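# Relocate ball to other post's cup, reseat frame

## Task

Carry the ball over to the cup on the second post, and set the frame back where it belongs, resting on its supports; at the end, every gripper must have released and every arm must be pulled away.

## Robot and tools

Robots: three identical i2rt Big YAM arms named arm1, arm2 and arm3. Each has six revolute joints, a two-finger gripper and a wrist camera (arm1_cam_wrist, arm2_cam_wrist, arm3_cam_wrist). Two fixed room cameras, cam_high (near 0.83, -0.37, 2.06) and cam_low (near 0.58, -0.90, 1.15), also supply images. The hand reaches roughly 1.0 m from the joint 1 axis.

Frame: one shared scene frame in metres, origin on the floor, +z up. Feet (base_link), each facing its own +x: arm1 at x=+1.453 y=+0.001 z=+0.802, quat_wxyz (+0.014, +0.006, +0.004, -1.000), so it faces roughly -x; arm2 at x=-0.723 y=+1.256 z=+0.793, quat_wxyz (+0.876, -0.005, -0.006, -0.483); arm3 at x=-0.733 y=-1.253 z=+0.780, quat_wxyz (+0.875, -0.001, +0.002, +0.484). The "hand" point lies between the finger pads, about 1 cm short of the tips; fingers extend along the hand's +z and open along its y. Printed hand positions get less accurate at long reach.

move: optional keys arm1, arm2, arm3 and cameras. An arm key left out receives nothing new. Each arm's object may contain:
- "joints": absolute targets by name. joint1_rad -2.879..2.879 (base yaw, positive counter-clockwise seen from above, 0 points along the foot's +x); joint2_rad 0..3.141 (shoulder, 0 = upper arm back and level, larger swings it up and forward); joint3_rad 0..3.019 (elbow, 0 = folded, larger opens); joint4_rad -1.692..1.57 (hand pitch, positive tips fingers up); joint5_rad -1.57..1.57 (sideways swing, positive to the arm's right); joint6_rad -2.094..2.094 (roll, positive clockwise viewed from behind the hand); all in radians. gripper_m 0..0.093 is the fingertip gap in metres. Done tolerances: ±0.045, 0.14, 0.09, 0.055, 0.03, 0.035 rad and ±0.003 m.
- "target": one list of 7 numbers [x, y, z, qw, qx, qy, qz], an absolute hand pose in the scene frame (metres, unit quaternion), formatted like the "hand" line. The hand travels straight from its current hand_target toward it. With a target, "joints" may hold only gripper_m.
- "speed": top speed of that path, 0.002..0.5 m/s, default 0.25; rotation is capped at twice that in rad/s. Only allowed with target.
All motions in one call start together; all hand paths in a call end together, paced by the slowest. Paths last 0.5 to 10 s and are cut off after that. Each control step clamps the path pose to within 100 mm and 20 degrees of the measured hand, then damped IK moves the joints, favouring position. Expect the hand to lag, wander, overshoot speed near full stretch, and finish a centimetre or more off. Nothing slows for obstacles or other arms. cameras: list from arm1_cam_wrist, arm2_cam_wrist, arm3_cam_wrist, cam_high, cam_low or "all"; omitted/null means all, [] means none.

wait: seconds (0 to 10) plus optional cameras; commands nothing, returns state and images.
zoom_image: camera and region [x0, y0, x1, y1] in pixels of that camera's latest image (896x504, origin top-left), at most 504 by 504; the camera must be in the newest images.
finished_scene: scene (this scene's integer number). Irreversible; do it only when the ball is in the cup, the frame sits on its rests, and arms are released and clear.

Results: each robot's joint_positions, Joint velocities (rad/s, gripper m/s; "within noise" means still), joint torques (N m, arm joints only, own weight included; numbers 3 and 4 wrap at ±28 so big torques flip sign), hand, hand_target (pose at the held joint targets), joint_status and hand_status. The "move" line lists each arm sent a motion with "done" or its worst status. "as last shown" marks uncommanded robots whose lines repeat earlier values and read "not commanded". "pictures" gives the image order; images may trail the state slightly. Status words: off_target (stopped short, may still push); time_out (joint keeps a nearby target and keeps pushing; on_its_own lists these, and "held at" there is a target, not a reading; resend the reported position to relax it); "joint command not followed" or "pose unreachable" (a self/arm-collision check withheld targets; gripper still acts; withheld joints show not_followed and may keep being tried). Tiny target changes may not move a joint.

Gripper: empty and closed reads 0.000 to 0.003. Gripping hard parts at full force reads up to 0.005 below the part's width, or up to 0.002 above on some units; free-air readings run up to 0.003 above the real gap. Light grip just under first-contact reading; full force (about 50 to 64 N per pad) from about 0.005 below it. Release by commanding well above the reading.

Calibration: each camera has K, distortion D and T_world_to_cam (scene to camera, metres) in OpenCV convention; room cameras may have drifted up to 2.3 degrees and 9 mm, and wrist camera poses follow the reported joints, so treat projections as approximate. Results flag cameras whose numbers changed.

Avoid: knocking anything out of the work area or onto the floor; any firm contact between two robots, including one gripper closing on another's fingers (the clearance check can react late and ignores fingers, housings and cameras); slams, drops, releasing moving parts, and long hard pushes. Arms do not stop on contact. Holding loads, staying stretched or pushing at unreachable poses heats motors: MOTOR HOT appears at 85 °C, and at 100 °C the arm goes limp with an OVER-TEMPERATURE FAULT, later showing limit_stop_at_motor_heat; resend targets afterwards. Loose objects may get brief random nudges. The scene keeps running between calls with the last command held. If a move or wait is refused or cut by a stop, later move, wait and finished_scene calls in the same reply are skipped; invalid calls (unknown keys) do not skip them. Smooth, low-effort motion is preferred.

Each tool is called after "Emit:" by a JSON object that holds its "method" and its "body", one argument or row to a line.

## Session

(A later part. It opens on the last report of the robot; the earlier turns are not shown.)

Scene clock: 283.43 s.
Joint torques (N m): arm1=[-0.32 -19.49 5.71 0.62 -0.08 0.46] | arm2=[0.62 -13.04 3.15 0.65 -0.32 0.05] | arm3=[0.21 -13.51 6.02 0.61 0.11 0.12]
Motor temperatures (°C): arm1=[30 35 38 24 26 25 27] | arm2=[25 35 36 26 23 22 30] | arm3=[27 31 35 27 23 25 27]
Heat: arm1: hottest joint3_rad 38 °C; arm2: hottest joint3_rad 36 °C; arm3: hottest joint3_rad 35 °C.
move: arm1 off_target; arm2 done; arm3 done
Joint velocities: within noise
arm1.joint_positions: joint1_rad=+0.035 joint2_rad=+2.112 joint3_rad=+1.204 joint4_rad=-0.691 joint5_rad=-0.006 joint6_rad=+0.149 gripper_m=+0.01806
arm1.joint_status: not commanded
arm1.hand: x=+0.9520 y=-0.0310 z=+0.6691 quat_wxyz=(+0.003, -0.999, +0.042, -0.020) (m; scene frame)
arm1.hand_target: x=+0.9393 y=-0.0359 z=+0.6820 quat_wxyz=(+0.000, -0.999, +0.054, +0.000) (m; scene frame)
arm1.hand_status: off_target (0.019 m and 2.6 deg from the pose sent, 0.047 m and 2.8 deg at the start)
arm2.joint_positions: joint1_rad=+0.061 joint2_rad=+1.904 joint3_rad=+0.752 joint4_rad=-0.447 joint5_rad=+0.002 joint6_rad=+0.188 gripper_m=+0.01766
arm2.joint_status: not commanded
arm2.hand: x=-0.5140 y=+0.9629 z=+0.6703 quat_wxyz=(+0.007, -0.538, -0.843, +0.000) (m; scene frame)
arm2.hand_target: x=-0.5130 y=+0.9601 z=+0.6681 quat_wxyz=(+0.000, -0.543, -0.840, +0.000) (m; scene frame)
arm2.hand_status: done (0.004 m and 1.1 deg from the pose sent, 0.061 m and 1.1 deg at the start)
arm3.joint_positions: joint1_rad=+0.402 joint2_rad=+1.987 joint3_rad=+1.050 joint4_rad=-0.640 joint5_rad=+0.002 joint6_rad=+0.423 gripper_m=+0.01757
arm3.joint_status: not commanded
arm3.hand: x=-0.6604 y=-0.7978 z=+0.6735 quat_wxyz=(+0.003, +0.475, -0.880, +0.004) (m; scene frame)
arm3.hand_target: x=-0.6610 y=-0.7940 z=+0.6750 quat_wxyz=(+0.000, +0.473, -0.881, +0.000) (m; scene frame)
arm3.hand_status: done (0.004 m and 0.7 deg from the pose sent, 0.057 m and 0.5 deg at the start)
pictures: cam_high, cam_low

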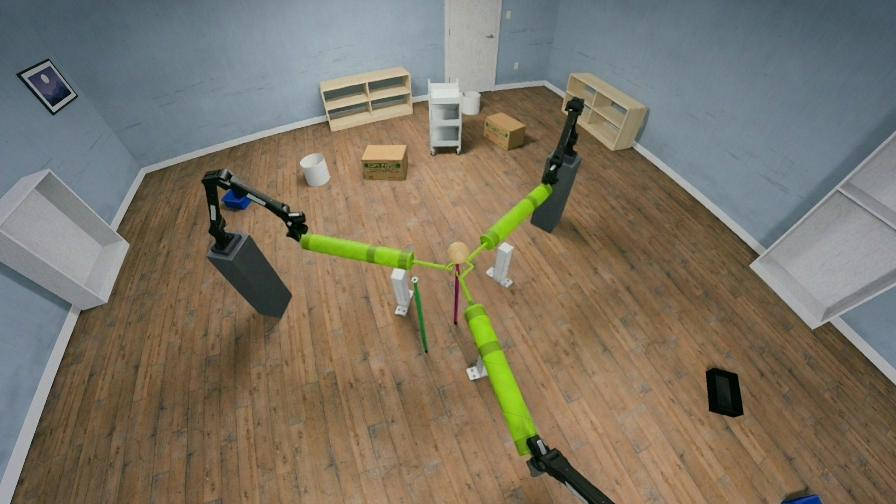

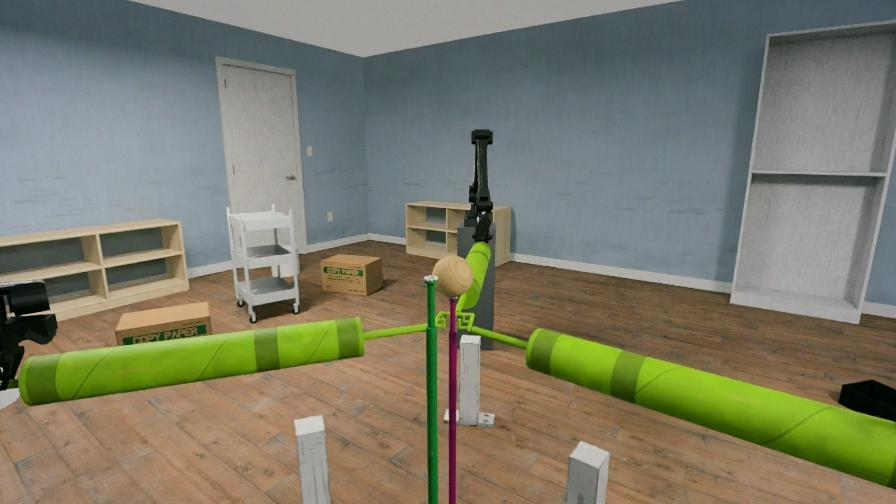

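Emit:
{"method": "move", "body": {
  "arm1": {"target":[0.891,0.042,0.682,0,0.9985,-0.054,0],"speed":0.06},
  "arm2": {"target":[-0.552,1.040,0.668,0,0.543,0.84,0],"speed":0.06},
  "arm3": {"target":[-0.710,-0.715,0.675,0,0.4725,-0.881,0],"speed":0.06},
  "cameras": ["cam_high","cam_low"]
}}

Emit:
{"method": "move", "body": {
  "arm1": {"target":[0.891,0.048,0.50,0,0.9985,-0.054,0],"speed":0.1},
  "arm2": {"target":[-0.552,1.041,0.487,0,0.543,0.84,0],"speed":0.1},
  "arm3": {"target":[-0.711,-0.714,0.492,0,0.4725,-0.881,0],"speed":0.1},
  "cameras": ["cam_high","cam_low"]
}}

Scene clock: 294.10 s.
Joint torques (N m): arm1=[-1.85 -20.07 8.43 -0.29 -0.13 0.25] | arm2=[2.32 -13.04 0.72 0.13 -0.28 0.25] | arm3=[0.85 -15.03 9.24 -0.51 0.03 0.18]
Motor temperatures (°C): arm1=[30 37 37 24 26 25 27] | arm2=[25 35 34 26 23 22 30] | arm3=[27 32 34 27 23 25 27]
Heat: arm1: hottest joint2_rad 37 °C; arm2: hottest joint2_rad 35 °C; arm3: hottest joint3_rad 34 °C.
move: arm1 off_target; arm2 done; arm3 off_target
Joint velocities: within noise
arm1.joint_positions: joint1_rad=-0.092 joint2_rad=+2.189 joint3_rad=+1.343 joint4_rad=-0.751 joint5_rad=-0.006 joint6_rad=+0.027 gripper_m=+0.01806
arm1.joint_status: not commanded
arm1.hand: x=+0.9114 y=+0.0356 z=+0.6641 quat_wxyz=(+0.002, -0.999, +0.045, -0.018) (m; scene frame)
arm1.hand_target: x=+0.8918 y=+0.0421 z=+0.6824 quat_wxyz=(+0.000, -0.999, +0.054, +0.000) (m; scene frame)
arm1.hand_status: off_target (0.028 m and 2.3 deg from the pose sent, 0.096 m and 2.6 deg at the start)
arm2.joint_positions: joint1_rad=+0.094 joint2_rad=+1.831 joint3_rad=+0.523 joint4_rad=-0.294 joint5_rad=-0.001 joint6_rad=+0.221 gripper_m=+0.01766
arm2.joint_status: not commanded
arm2.hand: x=-0.5539 y=+1.0349 z=+0.6619 quat_wxyz=(+0.008, -0.538, -0.843, -0.001) (m; scene frame)
arm2.hand_target: x=-0.5521 y=+1.0399 z=+0.6676 quat_wxyz=(+0.000, -0.543, -0.840, +0.000) (m; scene frame)
arm2.hand_status: done (0.008 m and 1.2 deg from the pose sent, 0.086 m and 1.0 deg at the start)
arm3.joint_positions: joint1_rad=+0.507 joint2_rad=+2.107 joint3_rad=+1.263 joint4_rad=-0.732 joint5_rad=+0.005 joint6_rad=+0.529 gripper_m=+0.01757
arm3.joint_status: not commanded
arm3.hand: x=-0.7049 y=-0.7281 z=+0.6677 quat_wxyz=(+0.001, +0.475, -0.880, +0.004) (m; scene frame)
arm3.hand_target: x=-0.7100 y=-0.7153 z=+0.6752 quat_wxyz=(+0.000, +0.473, -0.881, +0.000) (m; scene frame)
arm3.hand_status: off_target (0.016 m and 0.6 deg from the pose sent, 0.097 m and 0.7 deg at the start)
pictures: cam_high, cam_low

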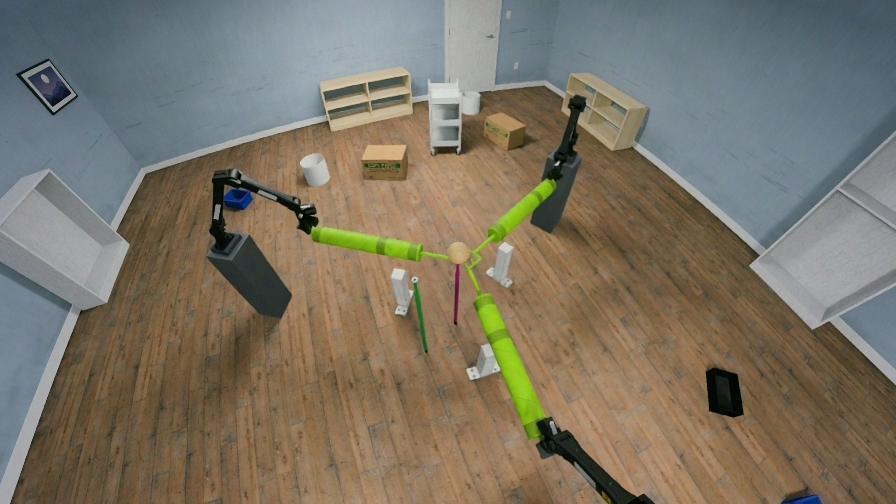

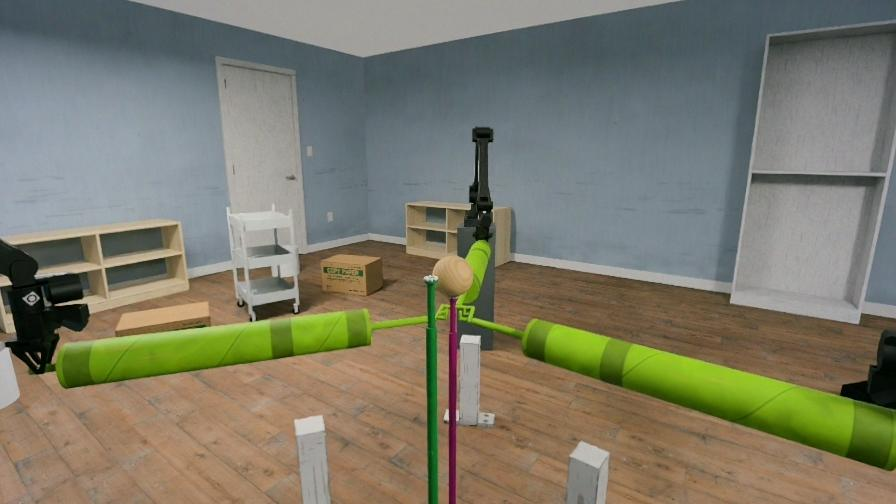

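Scene clock: 296.53 s.
Joint torques (N m): arm1=[-2.49 -21.36 5.39 0.23 -0.15 0.2] | arm2=[2.02 -12.22 -1.78 0.51 -0.21 0.22] | arm3=[0.97 -16.62 6.22 0.36 -0.03 0.18]
Motor temperatures (°C): arm1=[30 37 37 24 26 25 27] | arm2=[25 35 34 26 23 22 30] | arm3=[27 32 34 27 23 25 27]
Heat: arm1: hottest joint2_rad 37 °C; arm2: hottest joint2_rad 35 °C; arm3: hottest joint3_rad 34 °C.
move: arm1 off_target; arm2 done; arm3 off_target
Joint velocities: within noise
arm1.joint_positions: joint1_rad=-0.092 joint2_rad=+2.574 joint3_rad=+1.482 joint4_rad=-0.503 joint5_rad=-0.005 joint6_rad=+0.025 gripper_m=+0.01806
arm1.joint_status: not commanded
arm1.hand: x=+0.9094 y=+0.0377 z=+0.4880 quat_wxyz=(+0.002, -0.999, +0.044, -0.017) (m; scene frame)
arm1.hand_target: x=+0.8913 y=+0.0482 z=+0.5003 quat_wxyz=(+0.000, -0.999, +0.054, +0.000) (m; scene frame)
arm1.hand_status: off_target (0.024 m and 2.3 deg from the pose sent, 0.166 m and 2.3 deg at the start)
arm2.joint_positions: joint1_rad=+0.103 joint2_rad=+2.471 joint3_rad=+0.681 joint4_rad=+0.207 joint5_rad=-0.002 joint6_rad=+0.230 gripper_m=+0.01766
arm2.joint_status: not commanded
arm2.hand: x=-0.5523 y=+1.0359 z=+0.4913 quat_wxyz=(-0.001, -0.538, -0.843, +0.001) (m; scene frame)
arm2.hand_target: x=-0.5521 y=+1.0410 z=+0.4872 quat_wxyz=(+0.000, -0.543, -0.840, +0.000) (m; scene frame)
arm2.hand_status: done (0.007 m and 0.7 deg from the pose sent, 0.175 m and 1.1 deg at the start)
arm3.joint_positions: joint1_rad=+0.507 joint2_rad=+2.503 joint3_rad=+1.379 joint4_rad=-0.465 joint5_rad=+0.006 joint6_rad=+0.531 gripper_m=+0.01757
arm3.joint_status: not commanded
arm3.hand: x=-0.7052 y=-0.7278 z=+0.4894 quat_wxyz=(+0.004, +0.474, -0.880, +0.010) (m; scene frame)
arm3.hand_target: x=-0.7110 y=-0.7142 z=+0.4923 quat_wxyz=(+0.000, +0.473, -0.881, +0.000) (m; scene frame)
arm3.hand_status: off_target (0.015 m and 1.2 deg from the pose sent, 0.176 m and 0.6 deg at the start)
pictures: cam_high, cam_low

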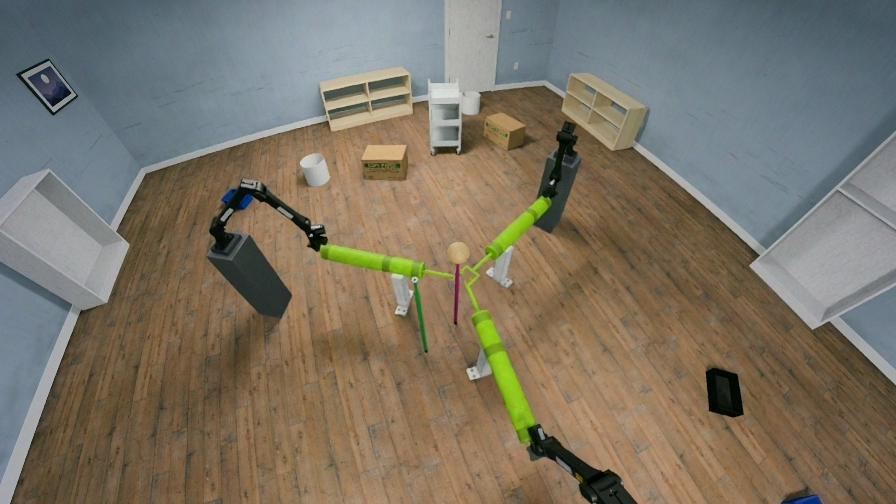

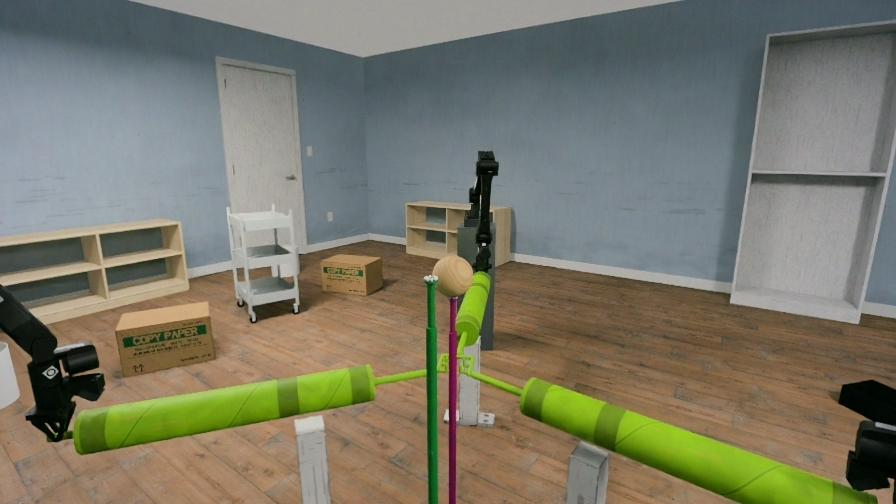

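Emit:
{"method": "move", "body": {
  "arm1": {"target":[0.885,0.058,0.475,0,0.9985,-0.054,0],"speed":0.06},
  "arm2": {"target":[-0.554,1.049,0.459,0,0.543,0.84,0],"speed":0.06},
  "arm3": {"target":[-0.717,-0.702,0.467,0,0.4725,-0.881,0],"speed":0.06},
  "cameras": ["cam_high","cam_low"]
}}

Emit:
{"method": "zoom_image", "body": {
  "camera": "cam_low",
  "region": [280, 350, 680, 504]
}}

Scene clock: 303.57 s.
Joint torques (N m): arm1=[-2.43 -21.6 5.61 0.25 -0.15 0.2] | arm2=[1.85 -12.28 -2.14 0.55 -0.21 0.21] | arm3=[1.38 -16.97 6.52 0.31 -0.03 0.23]
Motor temperatures (°C): arm1=[30 37 36 24 26 25 27] | arm2=[25 34 33 26 23 22 30] | arm3=[27 32 34 27 23 25 27]
Heat: arm1: hottest joint2_rad 37 °C; arm2: hottest joint2_rad 34 °C; arm3: hottest joint3_rad 34 °C.
move: arm1 off_target; arm2 done; arm3 off_target
Joint velocities: within noise
arm1.joint_positions: joint1_rad=-0.108 joint2_rad=+2.638 joint3_rad=+1.537 joint4_rad=-0.498 joint5_rad=-0.005 joint6_rad=+0.009 gripper_m=+0.01806
arm1.joint_status: not commanded
arm1.hand: x=+0.9059 y=+0.0472 z=+0.4630 quat_wxyz=(+0.002, -0.999, +0.044, -0.019) (m; scene frame)
arm1.hand_target: x=+0.8856 y=+0.0581 z=+0.4754 quat_wxyz=(+0.000, -0.999, +0.054, +0.000) (m; scene frame)
arm1.hand_status: off_target (0.026 m and 2.5 deg from the pose sent, 0.034 m and 2.3 deg at the start)
arm2.joint_positions: joint1_rad=+0.117 joint2_rad=+2.570 joint3_rad=+0.713 joint4_rad=+0.270 joint5_rad=-0.002 joint6_rad=+0.243 gripper_m=+0.01766
arm2.joint_status: not commanded
arm2.hand: x=-0.5550 y=+1.0451 z=+0.4633 quat_wxyz=(+0.001, -0.537, -0.843, +0.001) (m; scene frame)
arm2.hand_target: x=-0.5542 y=+1.0489 z=+0.4591 quat_wxyz=(+0.000, -0.543, -0.840, +0.000) (m; scene frame)
arm2.hand_status: done (0.006 m and 0.8 deg from the pose sent, 0.035 m and 0.8 deg at the start)
arm3.joint_positions: joint1_rad=+0.514 joint2_rad=+2.573 joint3_rad=+1.447 joint4_rad=-0.465 joint5_rad=+0.006 joint6_rad=+0.539 gripper_m=+0.01757
arm3.joint_status: not commanded
arm3.hand: x=-0.7085 y=-0.7178 z=+0.4643 quat_wxyz=(+0.005, +0.474, -0.881, +0.011) (m; scene frame)
arm3.hand_target: x=-0.7171 y=-0.7023 z=+0.4675 quat_wxyz=(+0.000, +0.473, -0.881, +0.000) (m; scene frame)
arm3.hand_status: off_target (0.018 m and 1.4 deg from the pose sent, 0.036 m and 1.2 deg at the start)
pictures: cam_high, cam_low

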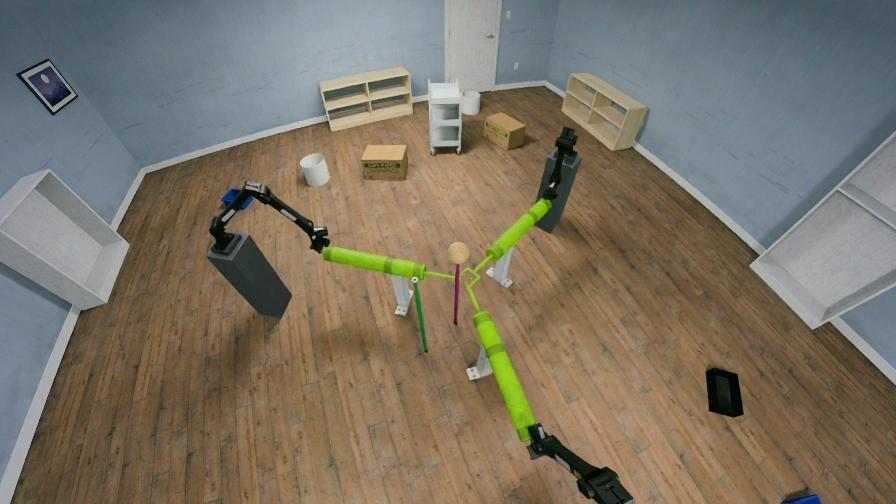

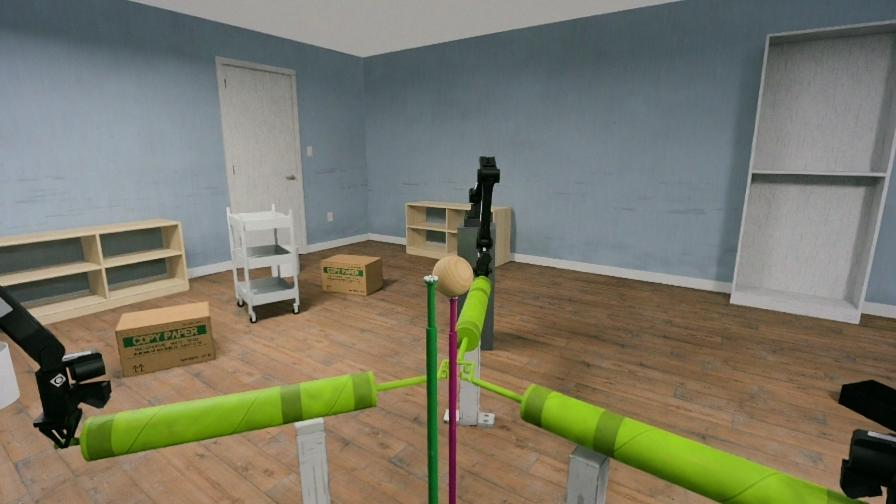

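Scaled by 1.260 from the camera's 896x504 image, which has a finer 1280x720 frame.

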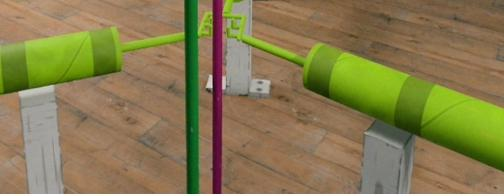

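Emit:
{"method": "move", "body": {
  "arm1": {"target":[0.883,0.053,0.445,0,0.9985,-0.054,0],"speed":0.05},
  "arm2": {"target":[-0.553,1.045,0.430,0,0.543,0.84,0],"speed":0.05},
  "arm3": {"target":[-0.718,-0.704,0.436,0,0.4725,-0.881,0],"speed":0.05},
  "cameras": ["cam_high","cam_low"]
}}

Emit:
{"method": "zoom_image", "body": {
  "camera": "cam_low",
  "region": [280, 350, 680, 504]
}}

Scene clock: 309.80 s.
Joint torques (N m): arm1=[-1.67 -21.13 5.65 0.38 -0.16 0.29] | arm2=[1.38 -12.34 -1.83 0.58 -0.2 0.15] | arm3=[1.38 -16.5 6.24 0.55 -0.03 0.22]
Motor temperatures (°C): arm1=[30 36 35 24 26 25 27] | arm2=[25 33 33 26 23 22 30] | arm3=[27 32 33 27 23 25 27]
Heat: arm1: hottest joint2_rad 36 °C; arm2: hottest joint2_rad 33 °C; arm3: hottest joint3_rad 33 °C.
move: arm1 off_target; arm2 done; arm3 off_target
Joint velocities: within noise
arm1.joint_positions: joint1_rad=-0.108 joint2_rad=+2.703 joint3_rad=+1.588 joint4_rad=-0.482 joint5_rad=-0.005 joint6_rad=+0.009 gripper_m=+0.01806
arm1.joint_status: not commanded
arm1.hand: x=+0.9029 y=+0.0477 z=+0.4372 quat_wxyz=(+0.002, -0.999, +0.044, -0.018) (m; scene frame)
arm1.hand_target: x=+0.8834 y=+0.0531 z=+0.4456 quat_wxyz=(+0.000, -0.999, +0.054, +0.000) (m; scene frame)
arm1.hand_status: off_target (0.022 m and 2.3 deg from the pose sent, 0.030 m and 2.5 deg at the start)
arm2.joint_positions: joint1_rad=+0.117 joint2_rad=+2.655 joint3_rad=+0.771 joint4_rad=+0.290 joint5_rad=-0.002 joint6_rad=+0.244 gripper_m=+0.01766
arm2.joint_status: not commanded
arm2.hand: x=-0.5550 y=+1.0451 z=+0.4355 quat_wxyz=(+0.005, -0.537, -0.843, +0.000) (m; scene frame)
arm2.hand_target: x=-0.5531 y=+1.0450 z=+0.4301 quat_wxyz=(+0.000, -0.543, -0.840, +0.000) (m; scene frame)
arm2.hand_status: done (0.006 m and 0.9 deg from the pose sent, 0.033 m and 0.8 deg at the start)
arm3.joint_positions: joint1_rad=+0.516 joint2_rad=+2.636 joint3_rad=+1.487 joint4_rad=-0.439 joint5_rad=+0.006 joint6_rad=+0.541 gripper_m=+0.01757
arm3.joint_status: not commanded
arm3.hand: x=-0.7095 y=-0.7167 z=+0.4380 quat_wxyz=(+0.004, +0.474, -0.881, +0.009) (m; scene frame)
arm3.hand_target: x=-0.7182 y=-0.7042 z=+0.4364 quat_wxyz=(+0.000, +0.473, -0.881, +0.000) (m; scene frame)
arm3.hand_status: off_target (0.015 m and 1.2 deg from the pose sent, 0.033 m and 1.4 deg at the start)
pictures: cam_high, cam_low

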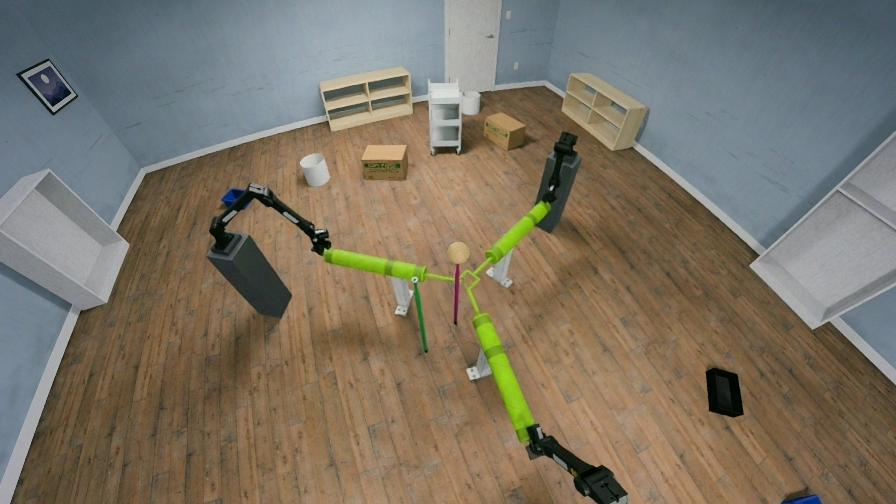

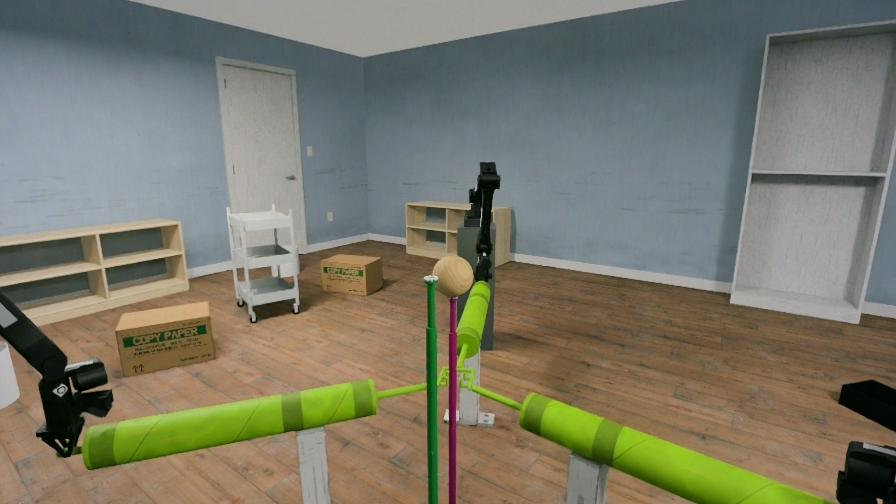

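Scaled by 1.260 from the camera's 896x504 image, which has a finer 1280x720 frame.

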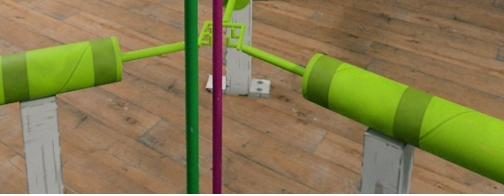

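Emit:
{"method": "move", "body": {
  "arm1": {"target":[0.883,0.046,0.435,0,0.9985,-0.054,0],"speed":0.04},
  "arm2": {"target":[-0.551,1.040,0.422,0,0.543,0.84,0],"speed":0.04},
  "arm3": {"target":[-0.718,-0.708,0.427,0,0.4725,-0.881,0],"speed":0.04},
  "cameras": ["cam_low"]
}}

Emit:
{"method": "move", "body": {
  "arm1": {"joints":{"gripper_m":0.035}},
  "arm2": {"joints":{"gripper_m":0.035}},
  "arm3": {"joints":{"gripper_m":0.035}},
  "cameras": ["cam_high","cam_low"]
}}

Emit:
{"method": "zoom_image", "body": {
  "camera": "cam_high",
  "region": [300, 190, 560, 450]
}}

Scene clock: 317.47 s.
Joint torques (N m): arm1=[-0.62 -19.49 6.64 0.73 -0.18 0.4] | arm2=[0.91 -10.99 -0.27 0.32 -0.19 0.09] | arm3=[1.32 -15.27 6.17 1.2 -0.03 0.21]
Motor temperatures (°C): arm1=[30 36 34 24 26 25 27] | arm2=[25 33 32 26 23 22 30] | arm3=[27 32 33 27 23 25 27]
Heat: arm1: hottest joint2_rad 36 °C; arm2: hottest joint2_rad 33 °C; arm3: hottest joint3_rad 33 °C.
move: arm1 off_target; arm2 off_target; arm3 off_target
Joint velocities: within noise
arm1.joint_positions: joint1_rad=-0.108 joint2_rad=+2.704 joint3_rad=+1.590 joint4_rad=-0.482 joint5_rad=-0.005 joint6_rad=+0.009 gripper_m=+0.01806
arm1.joint_status: not commanded
arm1.hand: x=+0.9027 y=+0.0477 z=+0.4366 quat_wxyz=(+0.002, -0.999, +0.044, -0.018) (m; scene frame)
arm1.hand_target: x=+0.8836 y=+0.0459 z=+0.4357 quat_wxyz=(+0.000, -0.999, +0.054, +0.000) (m; scene frame)
arm1.hand_status: off_target (0.020 m and 2.3 deg from the pose sent, 0.020 m and 2.4 deg at the start)
arm2.joint_positions: joint1_rad=+0.117 joint2_rad=+2.656 joint3_rad=+0.774 joint4_rad=+0.290 joint5_rad=-0.002 joint6_rad=+0.244 gripper_m=+0.01766
arm2.joint_status: not commanded
arm2.hand: x=-0.5539 y=+1.0438 z=+0.4349 quat_wxyz=(+0.003, -0.537, -0.843, +0.000) (m; scene frame)
arm2.hand_target: x=-0.5513 y=+1.0402 z=+0.4226 quat_wxyz=(+0.000, -0.543, -0.840, +0.000) (m; scene frame)
arm2.hand_status: off_target (0.014 m and 0.8 deg from the pose sent, 0.015 m and 0.9 deg at the start)
arm3.joint_positions: joint1_rad=+0.516 joint2_rad=+2.636 joint3_rad=+1.487 joint4_rad=-0.438 joint5_rad=+0.006 joint6_rad=+0.541 gripper_m=+0.01757
arm3.joint_status: not commanded
arm3.hand: x=-0.7095 y=-0.7166 z=+0.4380 quat_wxyz=(+0.004, +0.474, -0.881, +0.009) (m; scene frame)
arm3.hand_target: x=-0.7181 y=-0.7084 z=+0.4276 quat_wxyz=(+0.000, +0.473, -0.881, +0.000) (m; scene frame)
arm3.hand_status: off_target (0.016 m and 1.2 deg from the pose sent, 0.016 m and 1.2 deg at the start)
pictures: cam_low

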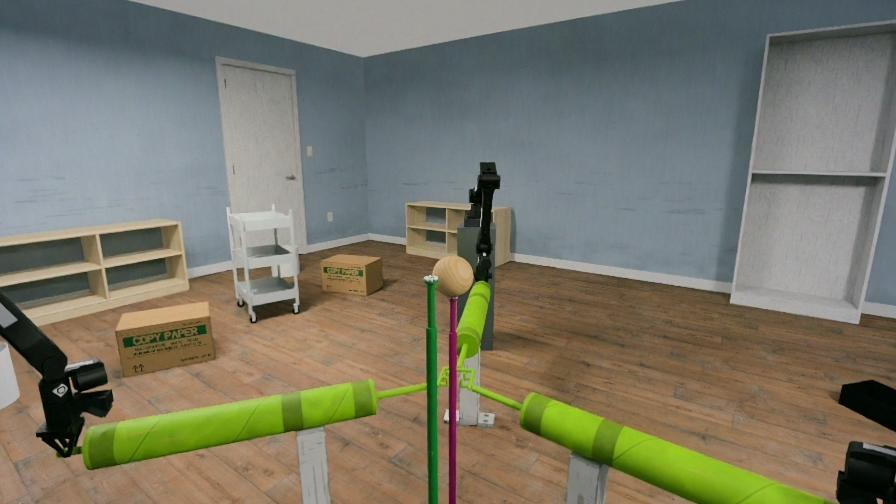

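Scene clock: 318.13 s.
Joint torques (N m): arm1=[-0.56 -20.19 5.6 0.72 -0.12 0.34] | arm2=[0.91 -11.99 -1.57 0.35 -0.13 0.09] | arm3=[0.56 -15.68 6.09 0.85 0.02 0.13]
Motor temperatures (°C): arm1=[30 36 34 24 26 25 27] | arm2=[25 33 32 26 23 22 30] | arm3=[27 32 33 27 23 25 27]
Heat: arm1: hottest joint2_rad 36 °C; arm2: hottest joint2_rad 33 °C; arm3: hottest joint3_rad 33 °C.
move: arm1 done; arm2 done; arm3 done
Joint velocities: within noise
arm1.joint_positions: joint1_rad=-0.108 joint2_rad=+2.711 joint3_rad=+1.604 joint4_rad=-0.481 joint5_rad=-0.007 joint6_rad=+0.018 gripper_m=+0.03488
arm1.joint_status: all done
arm1.hand: x=+0.8980 y=+0.0479 z=+0.4349 quat_wxyz=(+0.001, -0.999, +0.049, -0.014) (m; scene frame)
arm1.hand_target: x=+0.8835 y=+0.0459 z=+0.4358 quat_wxyz=(+0.000, -0.999, +0.054, +0.000) (m; scene frame)
arm1.hand_status: not commanded
arm2.joint_positions: joint1_rad=+0.117 joint2_rad=+2.666 joint3_rad=+0.795 joint4_rad=+0.290 joint5_rad=-0.004 joint6_rad=+0.244 gripper_m=+0.03490
arm2.joint_status: all done
arm2.hand: x=-0.5488 y=+1.0378 z=+0.4302 quat_wxyz=(-0.002, -0.538, -0.843, +0.001) (m; scene frame)
arm2.hand_target: x=-0.5512 y=+1.0401 z=+0.4226 quat_wxyz=(+0.000, -0.543, -0.840, +0.000) (m; scene frame)
arm2.hand_status: not commanded
arm3.joint_positions: joint1_rad=+0.524 joint2_rad=+2.641 joint3_rad=+1.487 joint4_rad=-0.429 joint5_rad=+0.005 joint6_rad=+0.548 gripper_m=+0.03492
arm3.joint_status: all done
arm3.hand: x=-0.7138 y=-0.7167 z=+0.4351 quat_wxyz=(+0.003, +0.474, -0.881, +0.007) (m; scene frame)
arm3.hand_target: x=-0.7181 y=-0.7085 z=+0.4276 quat_wxyz=(+0.000, +0.473, -0.881, +0.000) (m; scene frame)
arm3.hand_status: not commanded
pictures: cam_high, cam_low

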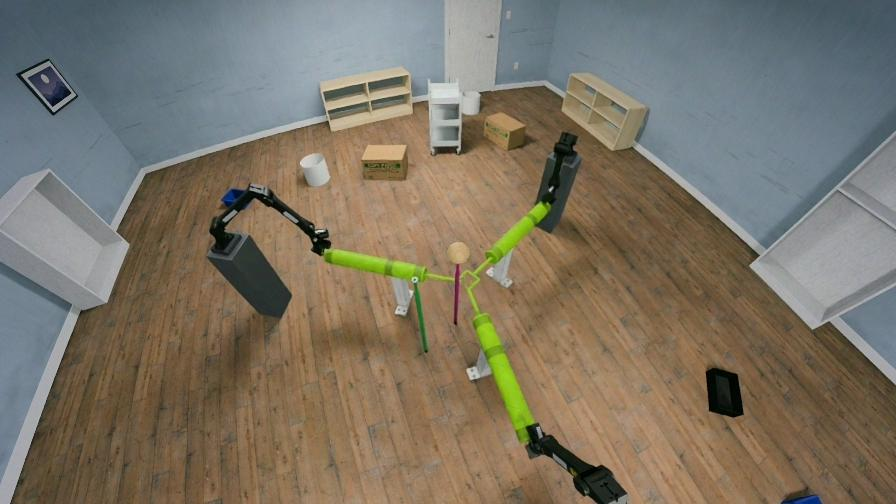

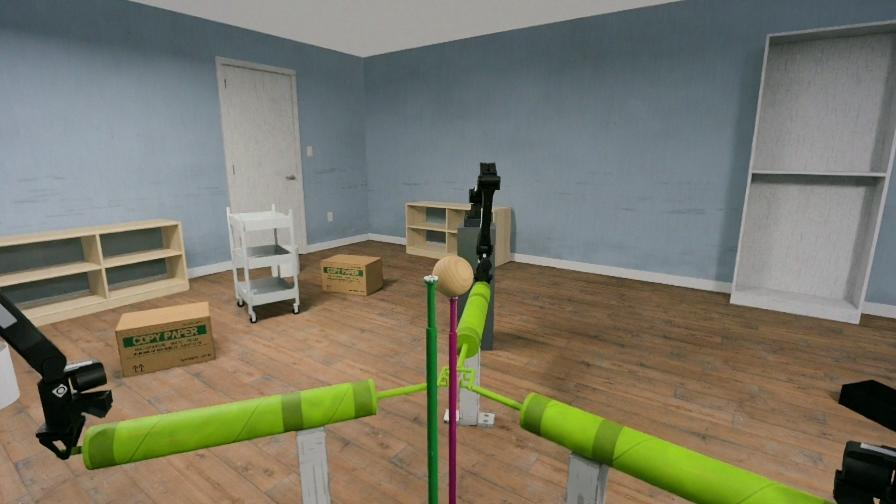

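Scaled by 1.938 from the camera's 896x504 image, which has a finer 1280x720 frame.

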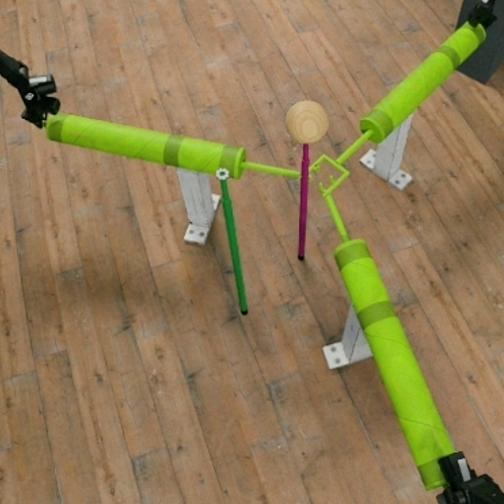

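Open wider and rise.

Emit:
{"method": "move", "body": {
  "arm1": {"joints":{"gripper_m":0.08}},
  "arm2": {"joints":{"gripper_m":0.08}},
  "arm3": {"joints":{"gripper_m":0.08}},
  "cameras": []
}}

Emit:
{"method": "move", "body": {
  "arm1": {"target":[0.90,0.048,0.63,0,0.9985,-0.054,0],"speed":0.15},
  "arm2": {"target":[-0.553,1.042,0.63,0,0.543,0.84,0],"speed":0.15},
  "arm3": {"target":[-0.715,-0.717,0.63,0,0.4725,-0.881,0],"speed":0.15},
  "cameras": ["cam_high","cam_low"]
}}

Scene clock: 324.00 s.
Joint torques (N m): arm1=[-0.56 -20.19 5.59 0.7 -0.12 0.31] | arm2=[0.91 -11.93 -1.57 0.36 -0.13 0.09] | arm3=[0.67 -15.74 6.08 0.85 0.02 0.12]
Motor temperatures (°C): arm1=[30 37 34 24 26 25 27] | arm2=[25 33 31 26 23 22 29] | arm3=[27 33 32 27 23 25 27]
Heat: arm1: hottest joint2_rad 37 °C; arm2: hottest joint2_rad 33 °C; arm3: hottest joint2_rad 33 °C.
move: arm1 done; arm2 done; arm3 done
Joint velocities: within noise
arm1.joint_positions: joint1_rad=-0.108 joint2_rad=+2.711 joint3_rad=+1.604 joint4_rad=-0.481 joint5_rad=-0.007 joint6_rad=+0.018 gripper_m=+0.07979
arm1.joint_status: all done
arm1.hand: x=+0.8980 y=+0.0479 z=+0.4349 quat_wxyz=(+0.001, -0.999, +0.049, -0.014) (m; scene frame)
arm1.hand_target: x=+0.8835 y=+0.0459 z=+0.4358 quat_wxyz=(+0.000, -0.999, +0.054, +0.000) (m; scene frame)
arm1.hand_status: not commanded
arm2.joint_positions: joint1_rad=+0.117 joint2_rad=+2.666 joint3_rad=+0.795 joint4_rad=+0.290 joint5_rad=-0.004 joint6_rad=+0.244 gripper_m=+0.07982
arm2.joint_status: all done
arm2.hand: x=-0.5488 y=+1.0378 z=+0.4302 quat_wxyz=(-0.002, -0.538, -0.843, +0.001) (m; scene frame)
arm2.hand_target: x=-0.5512 y=+1.0401 z=+0.4226 quat_wxyz=(+0.000, -0.543, -0.840, +0.000) (m; scene frame)
arm2.hand_status: not commanded
arm3.joint_positions: joint1_rad=+0.524 joint2_rad=+2.641 joint3_rad=+1.487 joint4_rad=-0.429 joint5_rad=+0.005 joint6_rad=+0.549 gripper_m=+0.07984
arm3.joint_status: all done
arm3.hand: x=-0.7138 y=-0.7167 z=+0.4351 quat_wxyz=(+0.003, +0.474, -0.881, +0.007) (m; scene frame)
arm3.hand_target: x=-0.7181 y=-0.7086 z=+0.4276 quat_wxyz=(+0.000, +0.473, -0.881, +0.000) (m; scene frame)
arm3.hand_status: not commanded
pictures: none
No camera images: "cameras" was empty.

Scene clock: 326.23 s.
Joint torques (N m): arm1=[-1.38 -20.48 4.94 0.08 -0.11 0.23] | arm2=[0.62 -12.34 0.38 -0.31 -0.13 0.05] | arm3=[0.21 -17.26 5.93 0.03 0.04 0.07]
Motor temperatures (°C): arm1=[30 37 34 24 26 25 27] | arm2=[25 33 31 26 23 22 29] | arm3=[27 33 32 27 23 25 27]
Heat: arm1: hottest joint2_rad 37 °C; arm2: hottest joint2_rad 33 °C; arm3: hottest joint2_rad 33 °C.
move: arm1 done; arm2 done; arm3 done
Joint velocities: within noise
arm1.joint_positions: joint1_rad=-0.108 joint2_rad=+2.277 joint3_rad=+1.366 joint4_rad=-0.655 joint5_rad=-0.007 joint6_rad=+0.018 gripper_m=+0.07987
arm1.joint_status: not commanded
arm1.hand: x=+0.9022 y=+0.0457 z=+0.6225 quat_wxyz=(+0.001, -0.999, +0.049, -0.003) (m; scene frame)
arm1.hand_target: x=+0.8999 y=+0.0480 z=+0.6300 quat_wxyz=(+0.000, -0.999, +0.054, +0.000) (m; scene frame)
arm1.hand_status: done (0.008 m and 0.7 deg from the pose sent, 0.195 m and 1.7 deg at the start)
arm2.joint_positions: joint1_rad=+0.117 joint2_rad=+1.965 joint3_rad=+0.518 joint4_rad=-0.135 joint5_rad=-0.004 joint6_rad=+0.244 gripper_m=+0.07989
arm2.joint_status: not commanded
arm2.hand: x=-0.5498 y=+1.0406 z=+0.6266 quat_wxyz=(-0.002, -0.538, -0.843, +0.001) (m; scene frame)
arm2.hand_target: x=-0.5530 y=+1.0420 z=+0.6299 quat_wxyz=(+0.000, -0.543, -0.840, +0.000) (m; scene frame)
arm2.hand_status: done (0.005 m and 0.8 deg from the pose sent, 0.200 m and 0.8 deg at the start)
arm3.joint_positions: joint1_rad=+0.524 joint2_rad=+2.215 joint3_rad=+1.296 joint4_rad=-0.657 joint5_rad=+0.005 joint6_rad=+0.549 gripper_m=+0.07992
arm3.joint_status: not commanded
arm3.hand: x=-0.7134 y=-0.7200 z=+0.6209 quat_wxyz=(+0.001, +0.474, -0.881, +0.004) (m; scene frame)
arm3.hand_target: x=-0.7151 y=-0.7170 z=+0.6299 quat_wxyz=(+0.000, +0.473, -0.881, +0.000) (m; scene frame)
arm3.hand_status: done (0.010 m and 0.5 deg from the pose sent, 0.195 m and 0.9 deg at the start)
pictures: cam_high, cam_low

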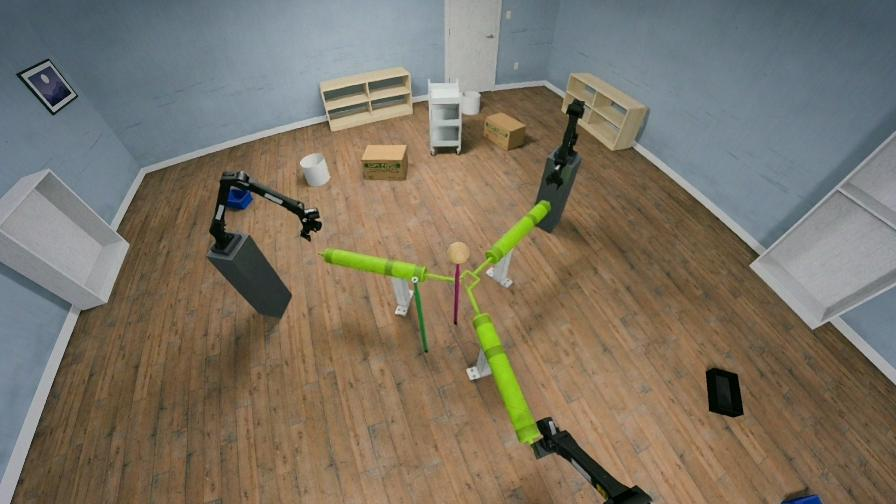

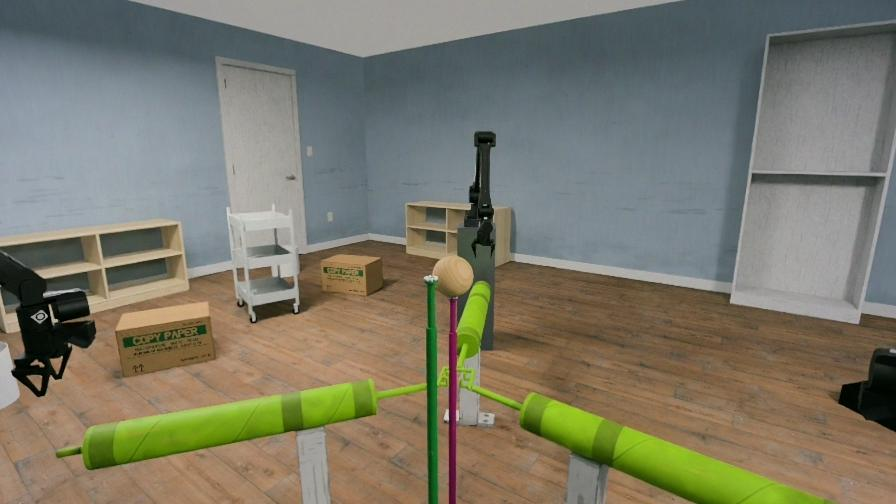

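Emit:
{"method": "finished_scene", "body": {
  "scene": 2
}}

The scene is finished: the task was done.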